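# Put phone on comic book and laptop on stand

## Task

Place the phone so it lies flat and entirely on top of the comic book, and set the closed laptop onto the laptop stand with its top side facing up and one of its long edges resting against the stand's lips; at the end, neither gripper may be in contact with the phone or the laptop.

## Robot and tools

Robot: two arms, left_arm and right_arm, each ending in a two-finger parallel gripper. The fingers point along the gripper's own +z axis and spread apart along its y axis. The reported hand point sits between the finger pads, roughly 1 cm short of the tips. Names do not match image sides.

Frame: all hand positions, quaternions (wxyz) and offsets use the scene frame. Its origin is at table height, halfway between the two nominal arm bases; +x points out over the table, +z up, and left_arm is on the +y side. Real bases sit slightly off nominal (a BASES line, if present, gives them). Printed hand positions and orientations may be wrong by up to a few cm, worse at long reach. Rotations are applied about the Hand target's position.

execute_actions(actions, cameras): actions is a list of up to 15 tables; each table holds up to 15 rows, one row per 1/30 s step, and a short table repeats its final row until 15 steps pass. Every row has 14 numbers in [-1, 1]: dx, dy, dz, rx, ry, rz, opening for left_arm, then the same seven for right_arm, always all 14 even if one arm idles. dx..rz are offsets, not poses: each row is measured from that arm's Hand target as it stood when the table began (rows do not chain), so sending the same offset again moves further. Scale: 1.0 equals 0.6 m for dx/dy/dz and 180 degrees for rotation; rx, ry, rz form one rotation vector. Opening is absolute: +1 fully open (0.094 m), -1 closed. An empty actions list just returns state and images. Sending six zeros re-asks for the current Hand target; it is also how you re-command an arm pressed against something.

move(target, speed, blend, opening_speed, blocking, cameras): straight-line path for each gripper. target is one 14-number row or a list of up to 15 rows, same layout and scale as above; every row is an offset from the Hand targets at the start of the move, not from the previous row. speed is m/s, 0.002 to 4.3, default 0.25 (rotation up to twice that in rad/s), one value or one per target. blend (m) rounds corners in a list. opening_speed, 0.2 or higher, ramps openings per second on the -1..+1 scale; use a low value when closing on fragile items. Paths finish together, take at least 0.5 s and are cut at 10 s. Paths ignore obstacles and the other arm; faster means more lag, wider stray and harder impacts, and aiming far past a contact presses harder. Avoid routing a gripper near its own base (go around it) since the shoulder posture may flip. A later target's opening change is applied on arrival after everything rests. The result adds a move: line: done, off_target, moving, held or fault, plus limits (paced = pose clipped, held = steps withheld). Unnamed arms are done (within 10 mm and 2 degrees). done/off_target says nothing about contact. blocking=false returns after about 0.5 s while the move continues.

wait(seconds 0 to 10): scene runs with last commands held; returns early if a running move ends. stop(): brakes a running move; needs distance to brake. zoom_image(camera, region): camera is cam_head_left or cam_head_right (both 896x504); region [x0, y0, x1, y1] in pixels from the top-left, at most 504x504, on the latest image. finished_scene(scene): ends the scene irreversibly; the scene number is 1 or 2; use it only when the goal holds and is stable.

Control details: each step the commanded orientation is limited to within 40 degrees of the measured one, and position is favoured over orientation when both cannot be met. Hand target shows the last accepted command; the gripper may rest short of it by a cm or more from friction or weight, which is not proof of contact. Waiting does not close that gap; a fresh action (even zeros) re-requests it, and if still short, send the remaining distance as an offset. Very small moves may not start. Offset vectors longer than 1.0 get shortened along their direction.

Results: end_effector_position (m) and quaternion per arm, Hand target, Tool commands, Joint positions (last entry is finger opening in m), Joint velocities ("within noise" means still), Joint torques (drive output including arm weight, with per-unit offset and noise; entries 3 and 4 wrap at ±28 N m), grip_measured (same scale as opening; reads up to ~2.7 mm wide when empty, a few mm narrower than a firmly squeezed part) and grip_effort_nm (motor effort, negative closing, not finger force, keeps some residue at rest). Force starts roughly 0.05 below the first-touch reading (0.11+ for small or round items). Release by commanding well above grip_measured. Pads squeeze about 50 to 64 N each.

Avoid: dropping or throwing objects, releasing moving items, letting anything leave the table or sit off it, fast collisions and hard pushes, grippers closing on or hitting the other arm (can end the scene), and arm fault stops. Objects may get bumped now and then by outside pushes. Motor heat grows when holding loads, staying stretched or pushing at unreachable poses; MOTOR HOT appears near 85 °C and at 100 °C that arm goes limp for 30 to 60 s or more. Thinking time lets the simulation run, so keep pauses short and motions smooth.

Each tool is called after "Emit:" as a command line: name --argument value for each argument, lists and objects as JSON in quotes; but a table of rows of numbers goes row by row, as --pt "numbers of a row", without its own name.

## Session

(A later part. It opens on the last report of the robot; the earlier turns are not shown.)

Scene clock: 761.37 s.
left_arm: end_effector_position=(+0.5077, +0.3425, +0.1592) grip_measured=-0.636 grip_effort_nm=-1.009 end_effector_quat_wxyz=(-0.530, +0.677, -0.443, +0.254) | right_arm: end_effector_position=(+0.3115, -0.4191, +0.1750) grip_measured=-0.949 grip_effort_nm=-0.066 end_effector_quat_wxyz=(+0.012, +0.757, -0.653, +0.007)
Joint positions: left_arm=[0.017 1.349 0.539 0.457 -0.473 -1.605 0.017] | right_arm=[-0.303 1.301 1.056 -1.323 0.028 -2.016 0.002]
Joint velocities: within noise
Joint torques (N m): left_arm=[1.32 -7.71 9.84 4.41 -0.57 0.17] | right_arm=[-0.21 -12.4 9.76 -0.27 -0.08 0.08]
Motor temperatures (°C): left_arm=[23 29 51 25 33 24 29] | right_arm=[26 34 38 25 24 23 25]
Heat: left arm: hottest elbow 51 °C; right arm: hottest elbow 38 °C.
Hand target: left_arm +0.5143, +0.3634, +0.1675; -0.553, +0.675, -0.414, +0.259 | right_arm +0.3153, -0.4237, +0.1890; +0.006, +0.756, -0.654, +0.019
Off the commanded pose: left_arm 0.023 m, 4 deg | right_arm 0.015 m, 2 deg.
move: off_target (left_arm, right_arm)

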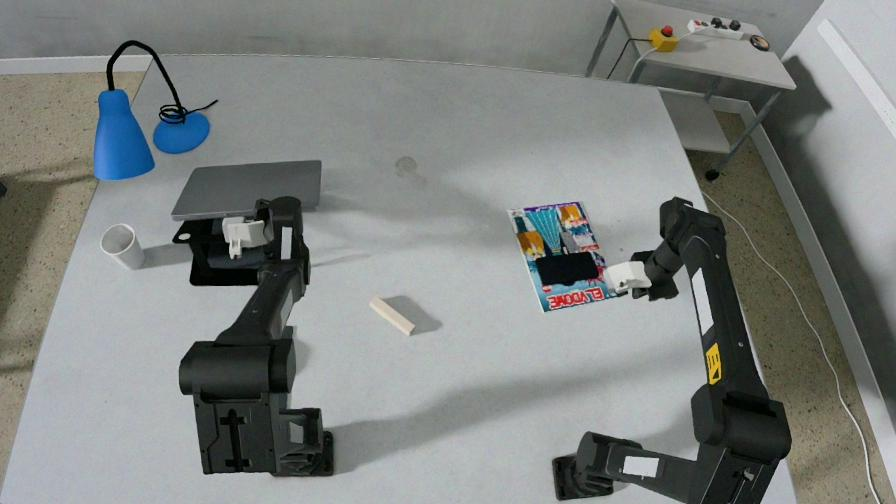

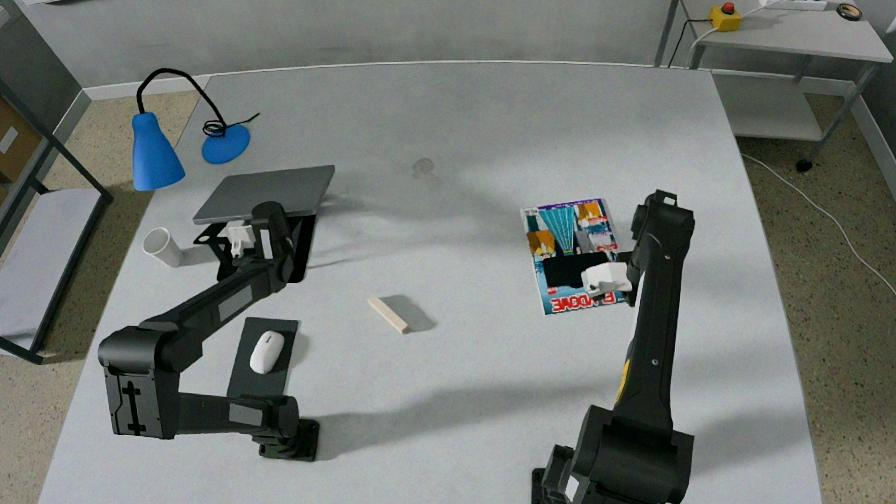

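Emit:
move --pt "0.0 0.0 0.15 -0.004 0.044 0 -0.9 0 0 0 0 0 0 -0.95" --pt "0.0 0.075 0.15 -0.004 0.044 0 -0.9 0 0 0 0 0 0 -0.95" --speed 0.08

Emit:
zoom_image --camera "cam_head_left" --region '[150, 130, 350, 310]'

Emit:
zoom_image --camera "cam_head_right" --region '[170, 130, 370, 310]'

Scene clock: 775.87 s.
left_arm: end_effector_position=(+0.4643, +0.3735, +0.1545) grip_measured=-0.636 grip_effort_nm=-1.009 end_effector_quat_wxyz=(-0.446, +0.707, -0.524, +0.161) | right_arm: end_effector_position=(+0.3115, -0.4191, +0.1750) grip_measured=-0.949 grip_effort_nm=-0.066 end_effector_quat_wxyz=(+0.012, +0.757, -0.653, +0.007)
Joint positions: left_arm=[0.135 1.184 0.588 -0.029 -0.349 -1.522 0.017] | right_arm=[-0.303 1.301 1.056 -1.323 0.028 -2.016 0.002]
Joint velocities: within noise
Joint torques (N m): left_arm=[1.79 -12.63 23.05 2.65 -1.04 -0.15] | right_arm=[-0.21 -12.34 9.74 -0.27 -0.08 0.08]
Motor temperatures (°C): left_arm=[23 29 49 25 32 24 29] | right_arm=[26 34 39 25 24 23 25]
Heat: left arm: hottest elbow 49 °C; right arm: hottest elbow 39 °C.
Hand target: left_arm +0.5142, +0.4085, +0.2576; -0.519, +0.695, -0.449, +0.214 | right_arm +0.3153, -0.4237, +0.1890; +0.006, +0.756, -0.654, +0.019
Off the commanded pose: left_arm 0.120 m, 14 deg | right_arm 0.015 m, 2 deg.
move: off_target (left_arm, right_arm)

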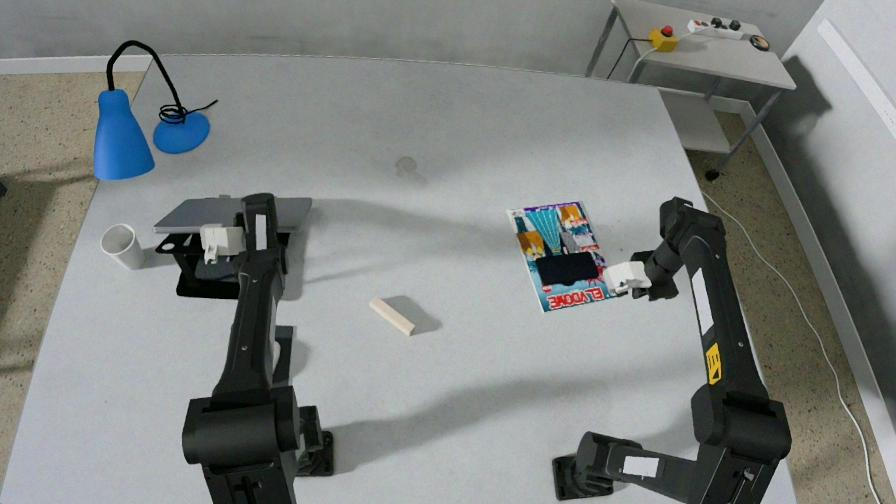

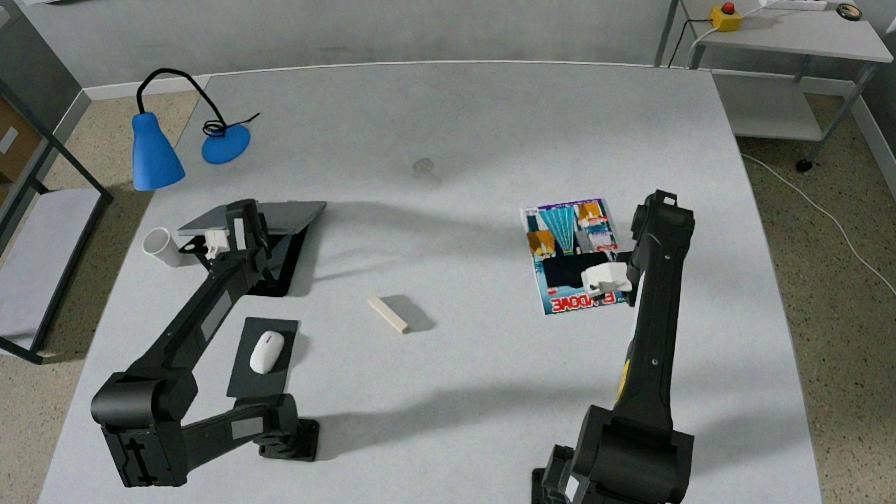

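Scaled by 2.520.

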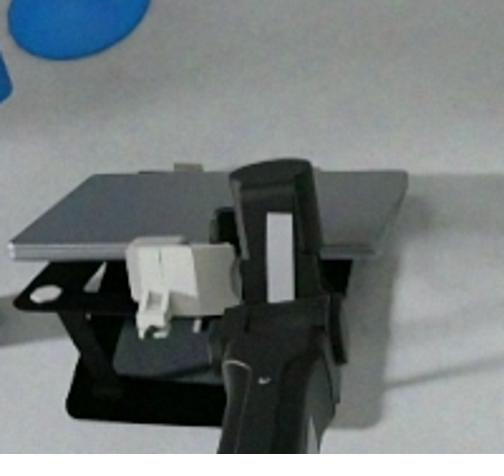

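Scaled by 2.520.

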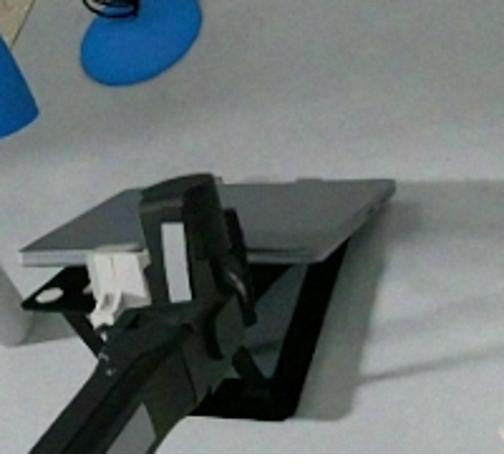

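Emit:
move --pt "-0.06 -0.045 -0.15 -0.005 0.055 0 -0.9 0 0 0 0 0 0 -0.95" --speed 0.05

Emit:
zoom_image --camera "cam_head_left" --region '[150, 150, 330, 310]'

Emit:
zoom_image --camera "cam_head_right" --region '[170, 150, 350, 310]'

Scene clock: 784.33 s.
left_arm: end_effector_position=(+0.4666, +0.3693, +0.1471) grip_measured=-0.635 grip_effort_nm=-1.009 end_effector_quat_wxyz=(-0.453, +0.705, -0.526, +0.143) | right_arm: end_effector_position=(+0.3115, -0.4191, +0.1750) grip_measured=-0.949 grip_effort_nm=-0.066 end_effector_quat_wxyz=(+0.012, +0.757, -0.653, +0.007)
Joint positions: left_arm=[0.105 1.213 0.588 -0.014 -0.405 -1.521 0.017] | right_arm=[-0.303 1.301 1.056 -1.323 0.028 -2.016 0.002]
Joint velocities: within noise
Joint torques (N m): left_arm=[-0.44 -8.88 12.93 2.35 -1.08 -0.26] | right_arm=[-0.21 -12.45 9.73 -0.28 -0.08 0.08]
Motor temperatures (°C): left_arm=[23 29 50 25 32 24 29] | right_arm=[26 34 39 25 24 23 25]
Heat: left arm: hottest elbow 50 °C; right arm: hottest elbow 39 °C.
Hand target: left_arm +0.4782, +0.3814, +0.1676; -0.473, +0.715, -0.491, +0.157 | right_arm +0.3153, -0.4237, +0.1890; +0.006, +0.756, -0.654, +0.019
Off the commanded pose: left_arm 0.027 m, 5 deg | right_arm 0.015 m, 2 deg.
move: off_target (left_arm, right_arm)

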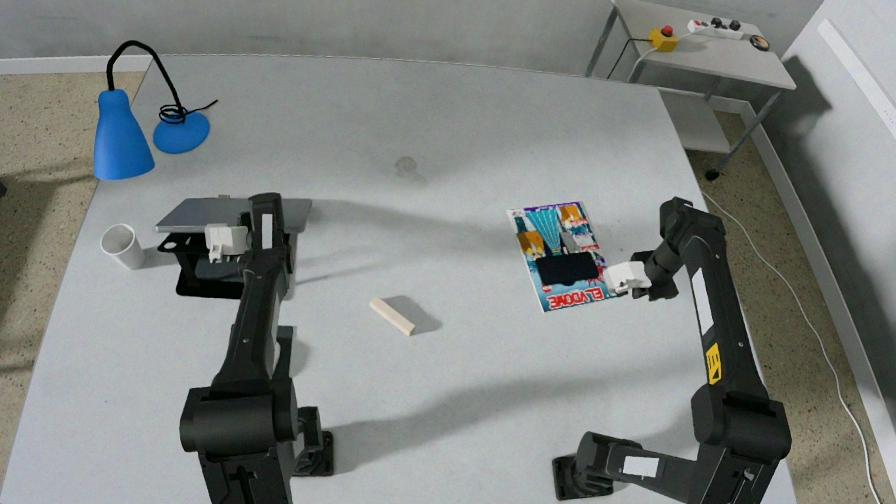

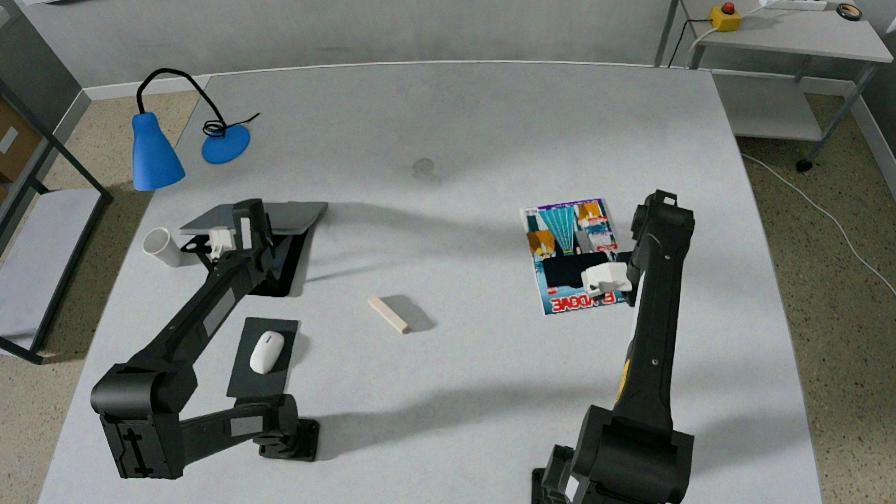

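Scaled by 2.800.

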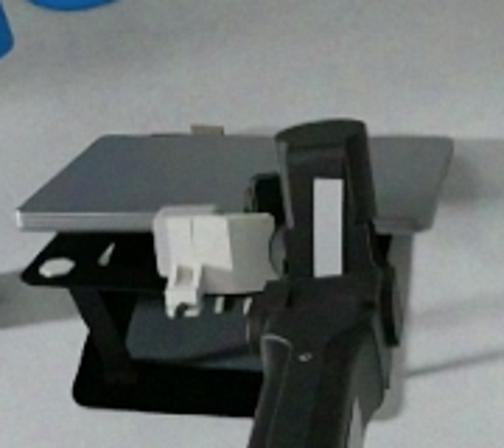

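Scaled by 2.800.

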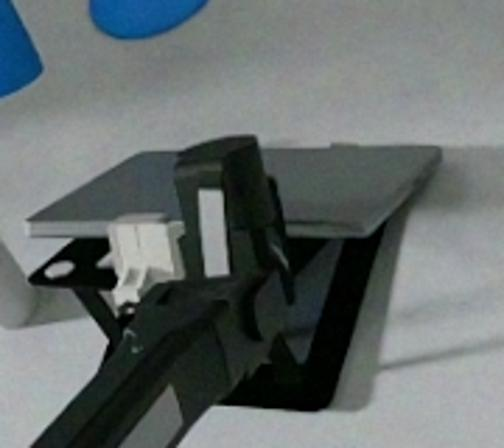

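Emit:
move --pt "-0.028 -0.01 -0.075 0.005 -0.061 0 -0.9 0 0 0 0 0 0 -0.95" --speed 0.05

Emit:
zoom_image --camera "cam_head_left" --region '[150, 150, 330, 310]'

Emit:
zoom_image --camera "cam_head_right" --region '[170, 150, 350, 310]'

Scene clock: 802.90 s.
left_arm: end_effector_position=(+0.4652, +0.3690, +0.1558) grip_measured=-0.635 grip_effort_nm=-1.004 end_effector_quat_wxyz=(-0.533, +0.681, -0.440, +0.241) | right_arm: end_effector_position=(+0.3115, -0.4191, +0.1750) grip_measured=-0.949 grip_effort_nm=-0.071 end_effector_quat_wxyz=(+0.012, +0.757, -0.653, +0.007)
Joint positions: left_arm=[0.1 1.247 0.441 0.454 -0.42 -1.571 0.017] | right_arm=[-0.303 1.301 1.056 -1.323 0.028 -2.016 0.002]
Joint velocities: within noise
Joint torques (N m): left_arm=[-0.67 -2.61 6.84 3.52 -0.55 0.03] | right_arm=[-0.21 -12.4 9.74 -0.25 -0.08 0.08]
Motor temperatures (°C): left_arm=[23 28 47 24 32 24 29] | right_arm=[26 34 39 25 24 23 25]
Heat: left arm: hottest elbow 47 °C; right arm: hottest elbow 39 °C.
Hand target: left_arm +0.4615, +0.3755, +0.1227; -0.524, +0.693, -0.444, +0.221 | right_arm +0.3153, -0.4237, +0.1890; +0.006, +0.756, -0.654, +0.019
Off the commanded pose: left_arm 0.034 m, 3 deg | right_arm 0.015 m, 2 deg.
move: off_target (left_arm, right_arm)

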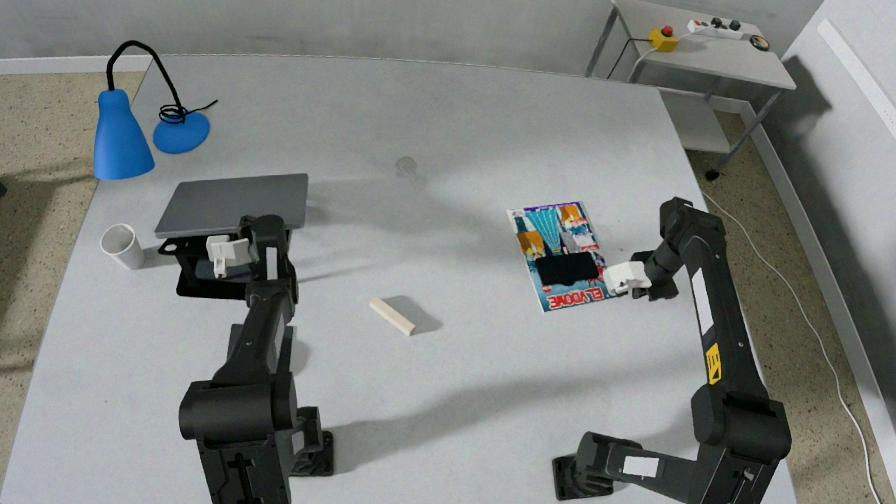

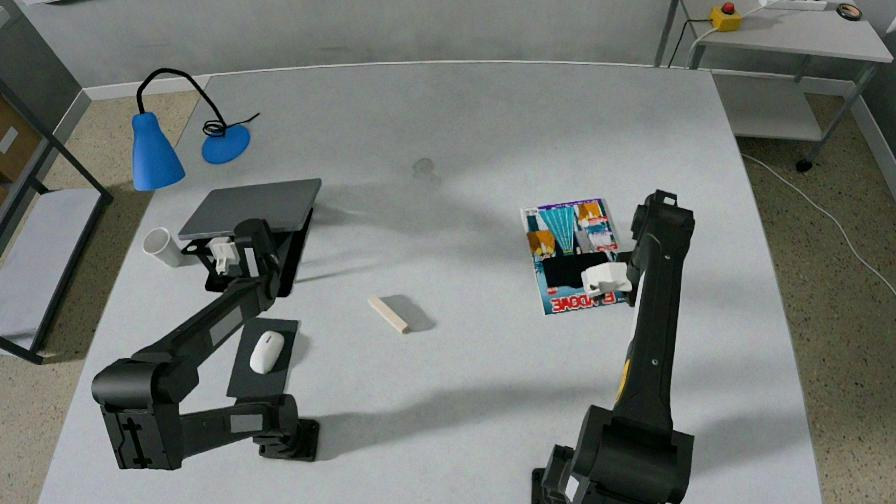

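Scaled by 2.800.

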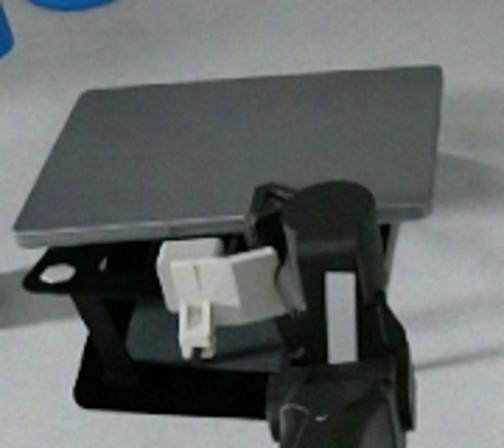

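Scaled by 2.800.

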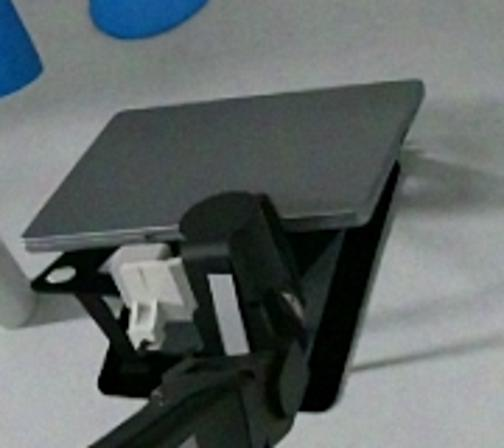

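Emit:
move --pt "0.0275 0.009 0.05 -0.006 0.069 0 -0.9 0 0 0 0 0 0 -0.95" --speed 0.06

Emit:
zoom_image --camera "cam_head_left" --region '[150, 150, 330, 310]'

Emit:
zoom_image --camera "cam_head_right" --region '[170, 150, 350, 310]'

Scene clock: 815.73 s.
left_arm: end_effector_position=(+0.4679, +0.3690, +0.1388) grip_measured=-0.632 grip_effort_nm=-1.009 end_effector_quat_wxyz=(-0.462, +0.707, -0.514, +0.151) | right_arm: end_effector_position=(+0.3115, -0.4191, +0.1750) grip_measured=-0.949 grip_effort_nm=-0.071 end_effector_quat_wxyz=(+0.012, +0.757, -0.653, +0.007)
Joint positions: left_arm=[0.099 1.239 0.565 0.058 -0.419 -1.538 0.017] | right_arm=[-0.303 1.301 1.056 -1.323 0.028 -2.016 0.002]
Joint velocities: within noise
Joint torques (N m): left_arm=[-0.03 -8.47 13.85 0.49 -0.63 -0.15] | right_arm=[-0.21 -12.34 9.74 -0.28 -0.08 0.09]
Motor temperatures (°C): left_arm=[23 28 44 24 31 24 29] | right_arm=[26 34 39 25 24 23 25]
Heat: left arm: hottest elbow 44 °C; right arm: hottest elbow 39 °C.
Hand target: left_arm +0.4779, +0.3807, +0.1525; -0.466, +0.717, -0.496, +0.148 | right_arm +0.3153, -0.4237, +0.1890; +0.006, +0.756, -0.654, +0.019
Off the commanded pose: left_arm 0.021 m, 2 deg | right_arm 0.015 m, 2 deg.
move: off_target (left_arm, right_arm)

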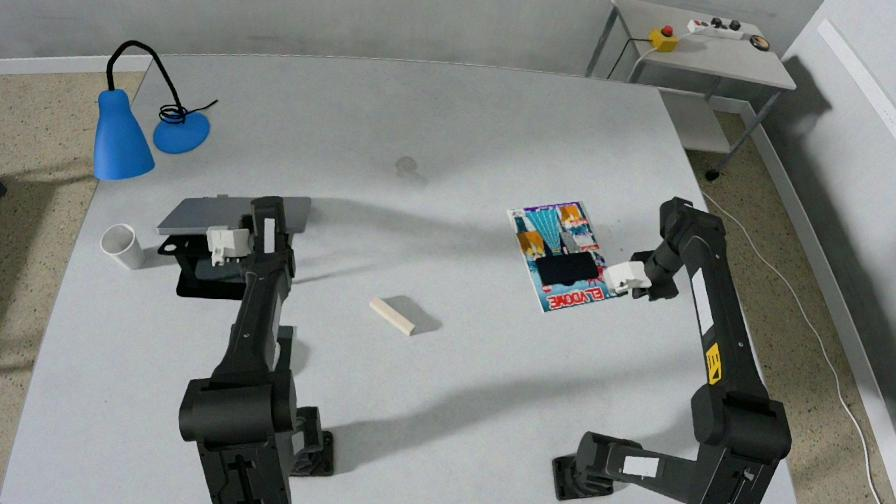

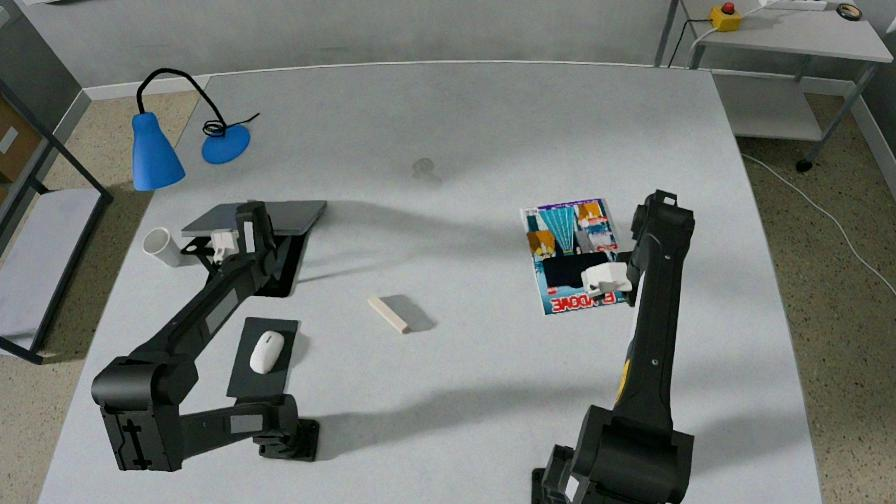

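Scaled by 2.800.

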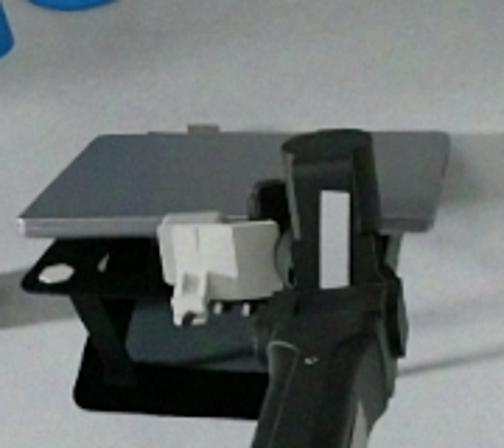

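Scaled by 2.800.

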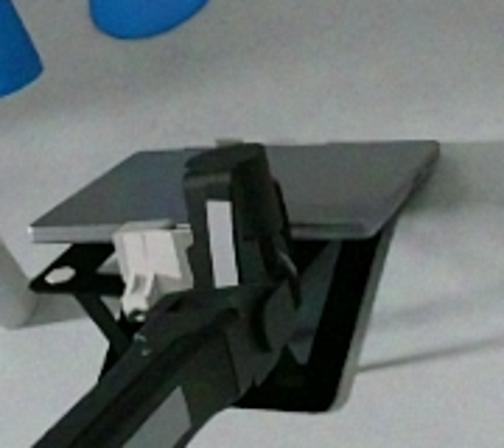

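Emit:
move --pt "0.008 0.0 -0.035 -0.002 0.02 0 -0.9 0 0 0 0 0 0 -0.95" --speed 0.05 --cameras '["cam_head_left"]'

Emit:
zoom_image --camera "cam_head_left" --region '[150, 150, 330, 310]'

Scene clock: 819.60 s.
left_arm: end_effector_position=(+0.4695, +0.3695, +0.1370) grip_measured=-0.627 grip_effort_nm=-1.009 end_effector_quat_wxyz=(-0.458, +0.709, -0.517, +0.144) | right_arm: end_effector_position=(+0.3115, -0.4191, +0.1750) grip_measured=-0.949 grip_effort_nm=-0.066 end_effector_quat_wxyz=(+0.012, +0.757, -0.653, +0.007)
Joint positions: left_arm=[0.098 1.248 0.577 0.039 -0.424 -1.538 0.018] | right_arm=[-0.303 1.301 1.056 -1.323 0.028 -2.016 0.002]
Joint velocities: within noise
Joint torques (N m): left_arm=[-0.85 -4.72 14.45 0.27 -0.57 -0.11] | right_arm=[-0.21 -12.4 9.73 -0.25 -0.08 0.09]
Motor temperatures (°C): left_arm=[23 28 43 24 31 24 29] | right_arm=[26 34 39 25 24 23 25]
Heat: left arm: hottest elbow 43 °C; right arm: hottest elbow 39 °C.
Hand target: left_arm +0.4828, +0.3808, +0.1315; -0.448, +0.723, -0.510, +0.127 | right_arm +0.3153, -0.4237, +0.1890; +0.006, +0.756, -0.654, +0.019
Off the commanded pose: left_arm 0.018 m, 3 deg | right_arm 0.015 m, 2 deg.
move: off_target (left_arm, right_arm)
Images, in order (width x height): cam_head_left 896x504.

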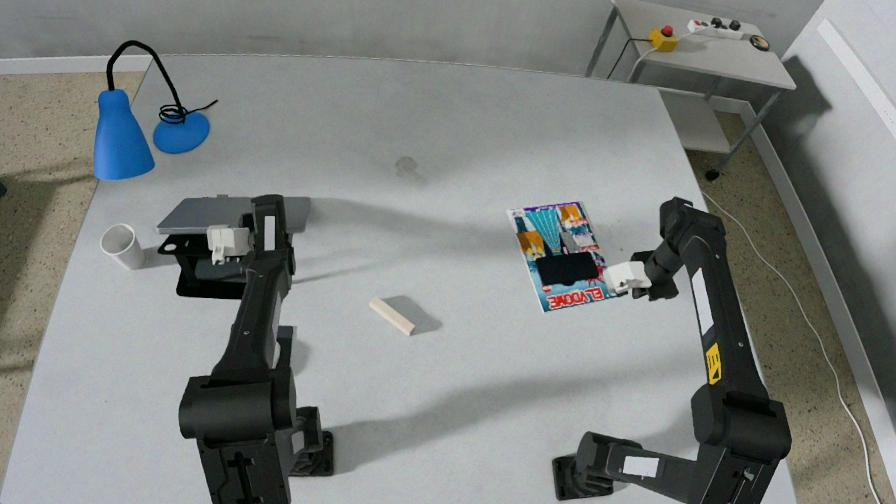

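Scaled by 2.800.

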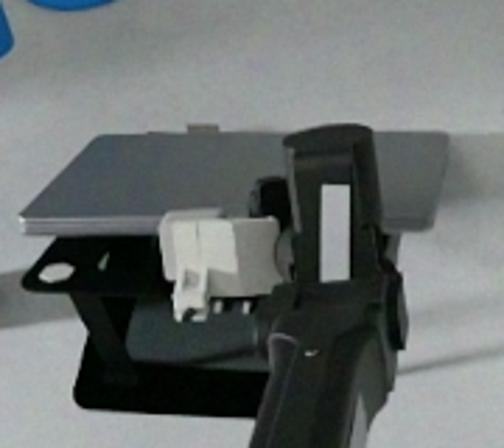

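Emit:
move --pt "0 0 0.012 0 0 0 -0.9 0 0 0 0 0 0 -0.95" --pt "0 0 0.012 0 0 0 -0.5 0 0 0 0 0 0 -0.95" --speed 0.05 --opening_speed 0.2

Emit:
zoom_image --camera "cam_head_left" --region '[150, 150, 330, 310]'

Emit:
zoom_image --camera "cam_head_right" --region '[170, 150, 350, 310]'

Scene clock: 825.80 s.
left_arm: end_effector_position=(+0.4665, +0.3696, +0.1303) grip_measured=-0.501 grip_effort_nm=0.042 end_effector_quat_wxyz=(-0.442, +0.719, -0.520, +0.130) | right_arm: end_effector_position=(+0.3115, -0.4191, +0.1750) grip_measured=-0.949 grip_effort_nm=-0.066 end_effector_quat_wxyz=(+0.012, +0.757, -0.653, +0.007)
Joint positions: left_arm=[0.098 1.256 0.591 -0.019 -0.428 -1.558 0.023] | right_arm=[-0.303 1.301 1.056 -1.323 0.028 -2.016 0.002]
Joint velocities: within noise
Joint torques (N m): left_arm=[-0.38 -6.71 14.31 1.52 -0.48 0.1] | right_arm=[-0.26 -12.34 9.74 -0.25 -0.08 0.08]
Motor temperatures (°C): left_arm=[23 28 44 24 31 24 29] | right_arm=[26 34 39 25 24 23 25]
Heat: left arm: hottest elbow 44 °C; right arm: hottest elbow 39 °C.
Hand target: left_arm +0.4828, +0.3807, +0.1387; -0.448, +0.723, -0.510, +0.127 | right_arm +0.3153, -0.4237, +0.1890; +0.006, +0.756, -0.654, +0.019
Off the commanded pose: left_arm 0.021 m, 1 deg | right_arm 0.015 m, 2 deg.
move: off_target (left_arm, right_arm); target 2's new opening was sent with left_arm's hand 0.018 m and 2 deg from that target

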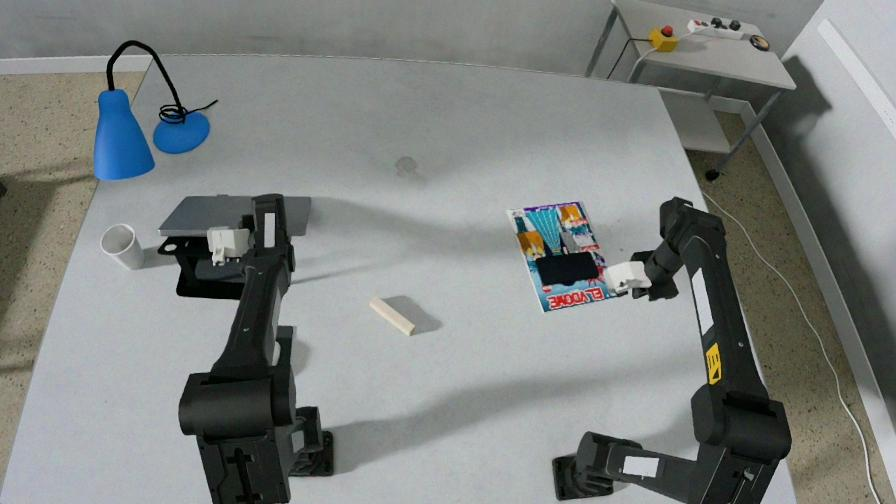

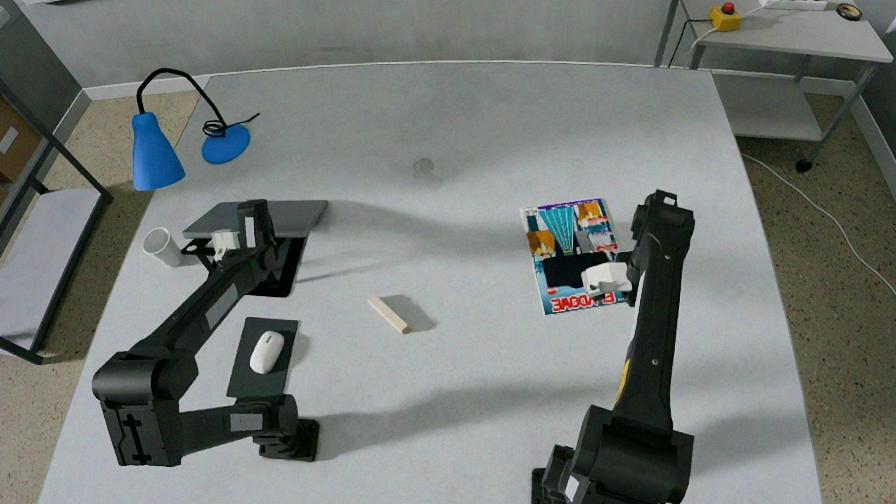

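Scaled by 2.800.

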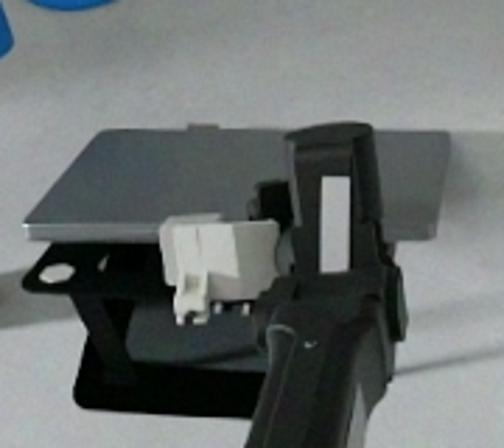

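Scaled by 2.800.

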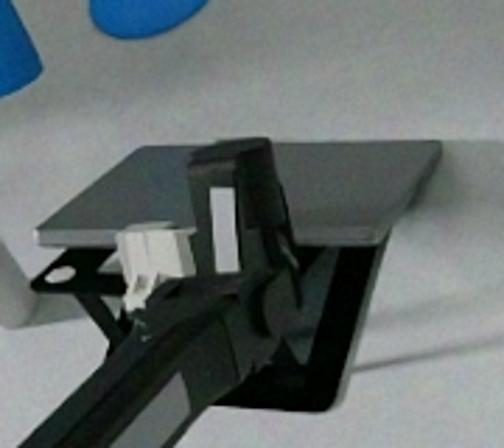

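Emit:
execute_actions --actions '[]'

Emit:
zoom_image --camera "cam_head_left" --region '[80, 130, 380, 330]'

Emit:
zoom_image --camera "cam_head_right" --region '[80, 130, 380, 330]'

Scene clock: 838.97 s.
left_arm: end_effector_position=(+0.4665, +0.3696, +0.1302) grip_measured=-0.500 grip_effort_nm=0.042 end_effector_quat_wxyz=(-0.442, +0.719, -0.520, +0.130) | right_arm: end_effector_position=(+0.3115, -0.4191, +0.1750) grip_measured=-0.949 grip_effort_nm=-0.066 end_effector_quat_wxyz=(+0.012, +0.757, -0.653, +0.007)
Joint positions: left_arm=[0.098 1.256 0.591 -0.02 -0.428 -1.558 0.023] | right_arm=[-0.303 1.301 1.056 -1.323 0.028 -2.016 0.002]
Joint velocities: within noise
Joint torques (N m): left_arm=[-0.44 -7.3 14.3 1.21 -0.44 0.12] | right_arm=[-0.26 -12.28 9.74 -0.28 -0.08 0.09]
Motor temperatures (°C): left_arm=[23 28 43 24 31 24 29] | right_arm=[26 34 39 25 24 23 25]
Heat: left arm: hottest elbow 43 °C; right arm: hottest elbow 39 °C.
Hand target: left_arm +0.4827, +0.3807, +0.1386; -0.448, +0.723, -0.510, +0.127 | right_arm +0.3153, -0.4237, +0.1890; +0.006, +0.756, -0.654, +0.019
Tool commands: left_gripper/opening=-0.5 right_gripper/opening=-0.95
Off the commanded pose: left_arm 0.022 m, 1 deg | right_arm 0.015 m, 2 deg.

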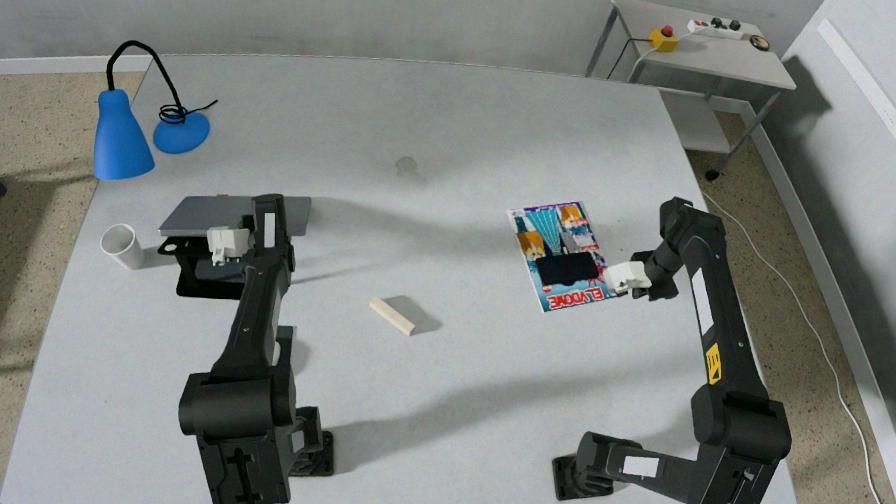

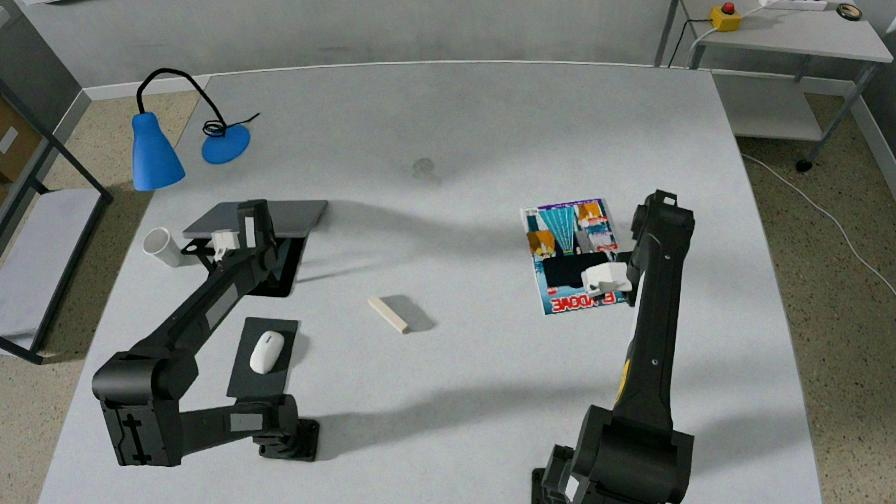

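Scaled by 1.680.

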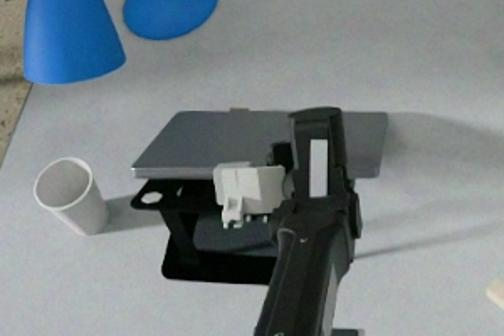

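Scaled by 1.680.

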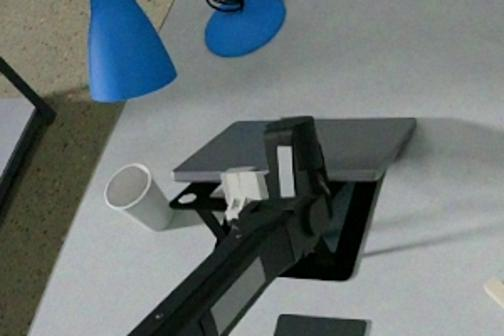

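Emit:
move --target '[-0.0217,-0.0167,0.0175,0,0,0,-0.45,0,0,0,0,0,0,-0.95]' --speed 0.05

Emit:
zoom_image --camera "cam_head_left" --region '[130, 160, 330, 310]'

Emit:
zoom_image --camera "cam_head_right" --region '[150, 160, 350, 310]'

Scene clock: 846.07 s.
left_arm: end_effector_position=(+0.4622, +0.3708, +0.1298) grip_measured=-0.453 grip_effort_nm=0.164 end_effector_quat_wxyz=(-0.437, +0.729, -0.512, +0.124) | right_arm: end_effector_position=(+0.3115, -0.4191, +0.1750) grip_measured=-0.949 grip_effort_nm=-0.066 end_effector_quat_wxyz=(+0.012, +0.757, -0.653, +0.007)
Joint positions: left_arm=[0.097 1.249 0.595 -0.051 -0.442 -1.585 0.026] | right_arm=[-0.303 1.301 1.056 -1.323 0.028 -2.016 0.002]
Joint velocities: within noise
Joint torques (N m): left_arm=[-1.38 -11.87 12.45 0.64 -0.67 0.18] | right_arm=[-0.21 -12.34 9.76 -0.23 -0.08 0.08]
Motor temperatures (°C): left_arm=[23 27 43 24 30 24 29] | right_arm=[26 34 39 25 24 23 25]
Heat: left arm: hottest elbow 43 °C; right arm: hottest elbow 39 °C.
Hand target: left_arm +0.4697, +0.3708, +0.1492; -0.448, +0.723, -0.510, +0.127 | right_arm +0.3153, -0.4237, +0.1890; +0.006, +0.756, -0.654, +0.019
Off the commanded pose: left_arm 0.021 m, 1 deg | right_arm 0.015 m, 2 deg.
move: off_target (left_arm, right_arm)

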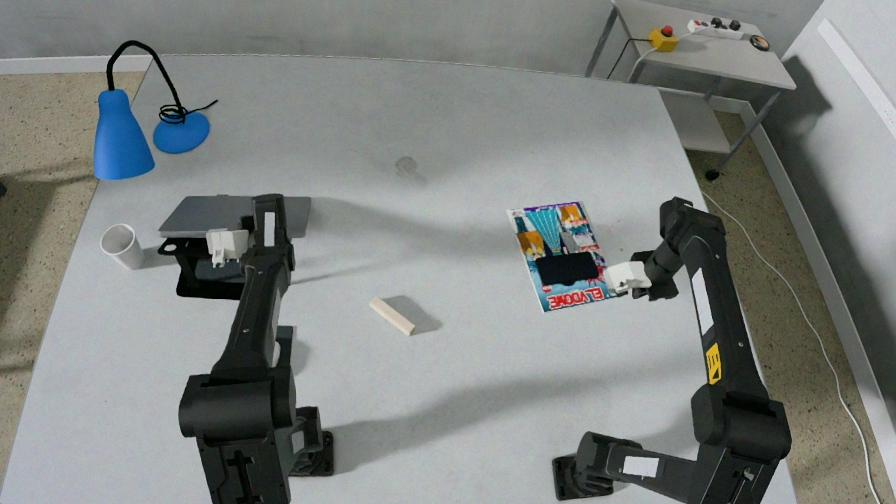

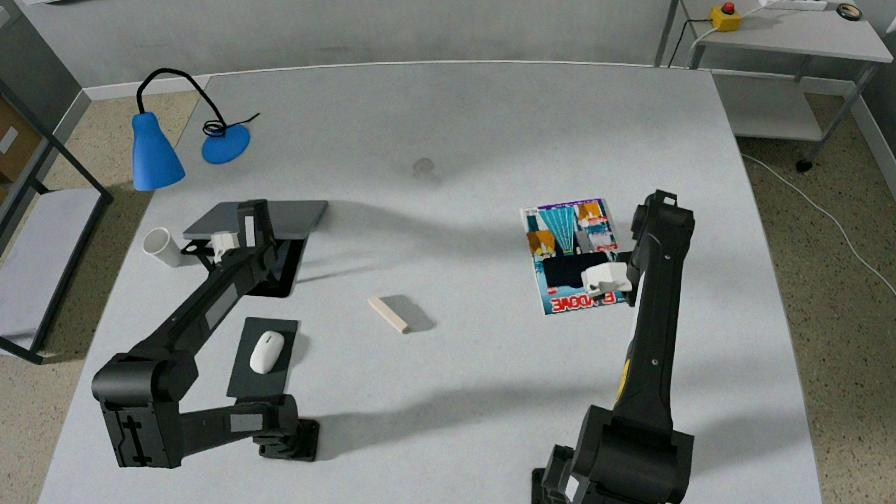

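Scaled by 2.520.

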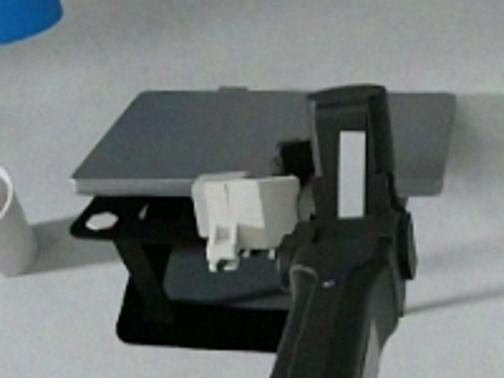

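Scaled by 2.520.

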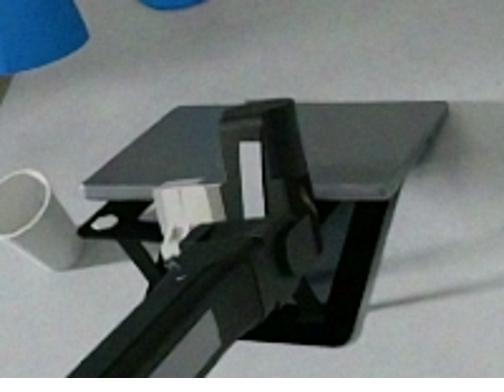

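Emit:
move --target '[-0.023,-0.017,0.006,0,0,0,-0.45,0,0,0,0,0,0,-0.95]' --speed 0.05 --cameras '["cam_head_left","cam_head_right"]'

Emit:
zoom_image --camera "cam_head_left" --region '[130, 160, 330, 310]'

Emit:
zoom_image --camera "cam_head_right" --region '[150, 160, 350, 310]'

Scene clock: 848.87 s.
left_arm: end_effector_position=(+0.4537, +0.3686, +0.1365) grip_measured=-0.452 grip_effort_nm=0.120 end_effector_quat_wxyz=(-0.438, +0.730, -0.512, +0.113) | right_arm: end_effector_position=(+0.3115, -0.4191, +0.1750) grip_measured=-0.949 grip_effort_nm=-0.066 end_effector_quat_wxyz=(+0.012, +0.757, -0.653, +0.007)
Joint positions: left_arm=[0.085 1.214 0.595 -0.106 -0.468 -1.591 0.026] | right_arm=[-0.303 1.301 1.056 -1.323 0.028 -2.016 0.002]
Joint velocities: within noise
Joint torques (N m): left_arm=[-3.02 -11.28 10.14 1.32 -0.43 0.03] | right_arm=[-0.21 -12.34 9.74 -0.24 -0.08 0.09]
Motor temperatures (°C): left_arm=[23 27 43 24 30 24 29] | right_arm=[26 34 39 25 24 23 25]
Heat: left arm: hottest elbow 43 °C; right arm: hottest elbow 39 °C.
Hand target: left_arm +0.4559, +0.3606, +0.1529; -0.448, +0.723, -0.510, +0.127 | right_arm +0.3153, -0.4237, +0.1890; +0.006, +0.756, -0.654, +0.019
Off the commanded pose: left_arm 0.018 m, 2 deg | right_arm 0.015 m, 2 deg.
move: off_target (left_arm, right_arm)

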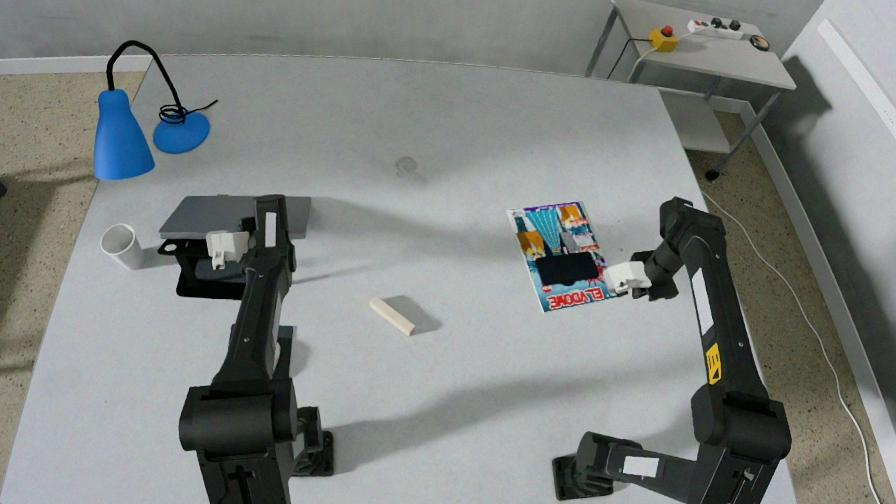

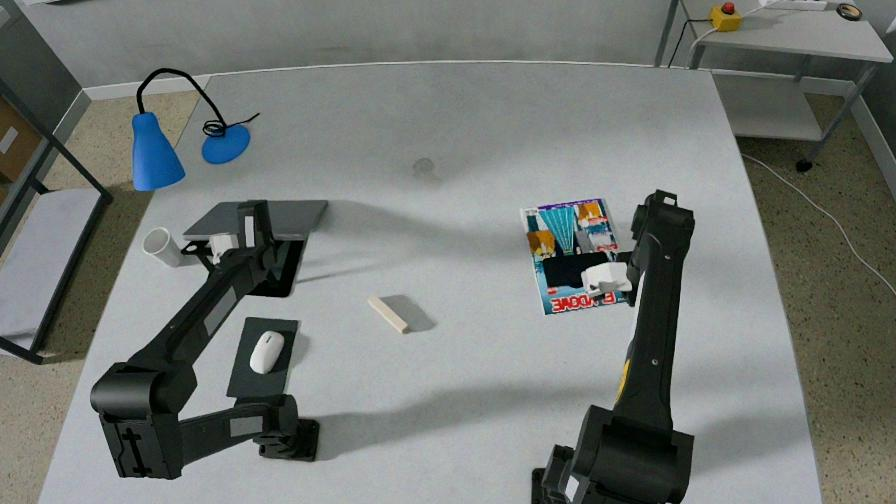

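Scaled by 2.520.

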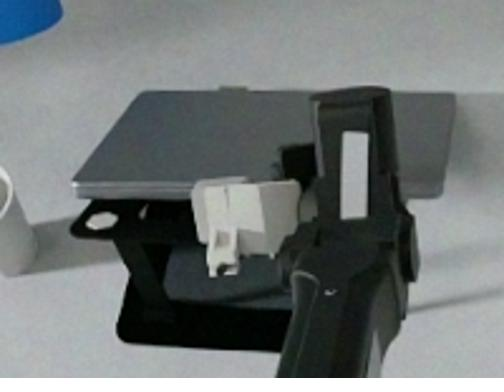

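Scaled by 2.520.

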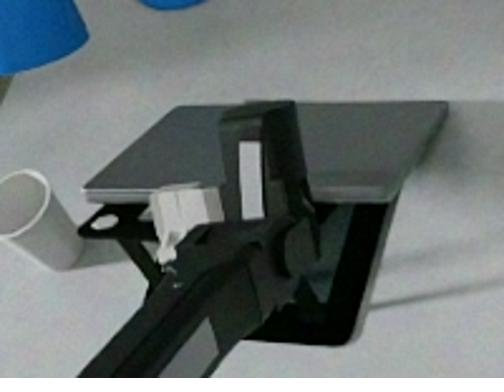

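Emit:
move --target '[-0.023,-0.017,0.014,0,0,0,-0.45,0,0,0,0,0,0,-0.95]' --speed 0.05 --cameras '["cam_head_left","cam_head_right"]'

Emit:
zoom_image --camera "cam_head_left" --region '[130, 160, 330, 310]'

Emit:
zoom_image --camera "cam_head_right" --region '[150, 160, 350, 310]'

Scene clock: 856.47 s.
left_arm: end_effector_position=(+0.4396, +0.3557, +0.1542) grip_measured=-0.452 grip_effort_nm=0.110 end_effector_quat_wxyz=(-0.444, +0.726, -0.512, +0.118) | right_arm: end_effector_position=(+0.3115, -0.4191, +0.1750) grip_measured=-0.949 grip_effort_nm=-0.066 end_effector_quat_wxyz=(+0.012, +0.757, -0.653, +0.007)
Joint positions: left_arm=[0.049 1.127 0.577 -0.165 -0.492 -1.606 0.026] | right_arm=[-0.303 1.301 1.056 -1.323 0.028 -2.016 0.002]
Joint velocities: within noise
Joint torques (N m): left_arm=[-2.96 -8.76 10.59 1.51 -0.4 0.02] | right_arm=[-0.21 -12.4 9.73 -0.25 -0.08 0.08]
Motor temperatures (°C): left_arm=[23 28 43 24 30 24 28] | right_arm=[26 34 39 25 24 23 25]
Heat: left arm: hottest elbow 43 °C; right arm: hottest elbow 39 °C.
Hand target: left_arm +0.4422, +0.3503, +0.1613; -0.448, +0.723, -0.510, +0.128 | right_arm +0.3153, -0.4237, +0.1890; +0.006, +0.756, -0.654, +0.019
Off the commanded pose: left_arm 0.009 m, 1 deg | right_arm 0.015 m, 2 deg.
move: off_target (right_arm)

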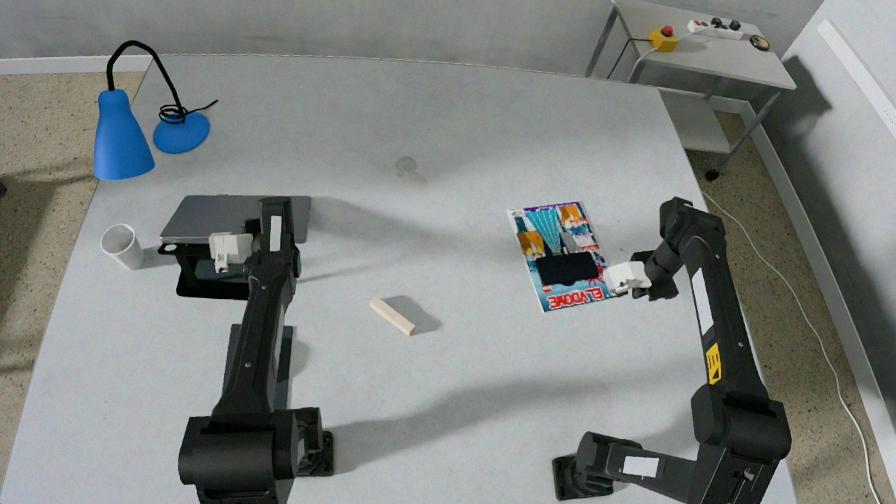

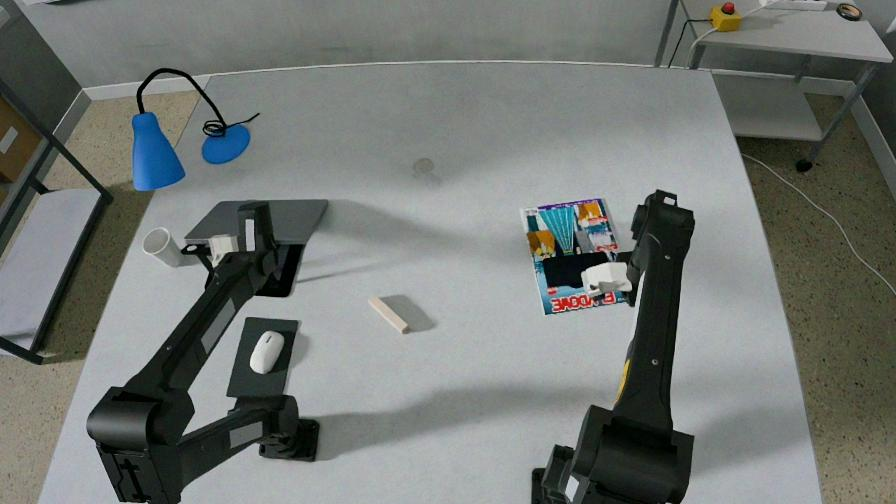

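Scaled by 2.520.

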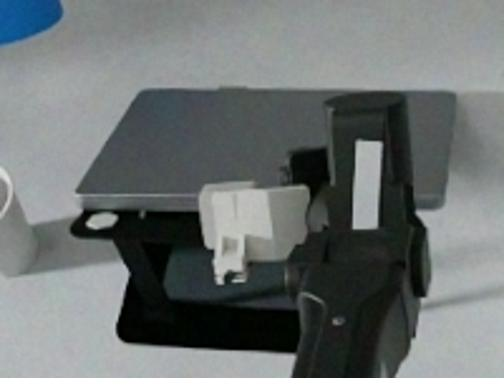

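Scaled by 2.520.

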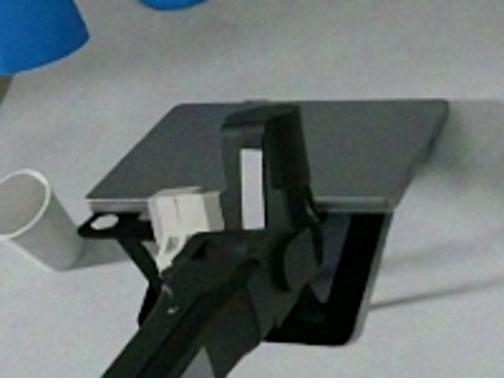

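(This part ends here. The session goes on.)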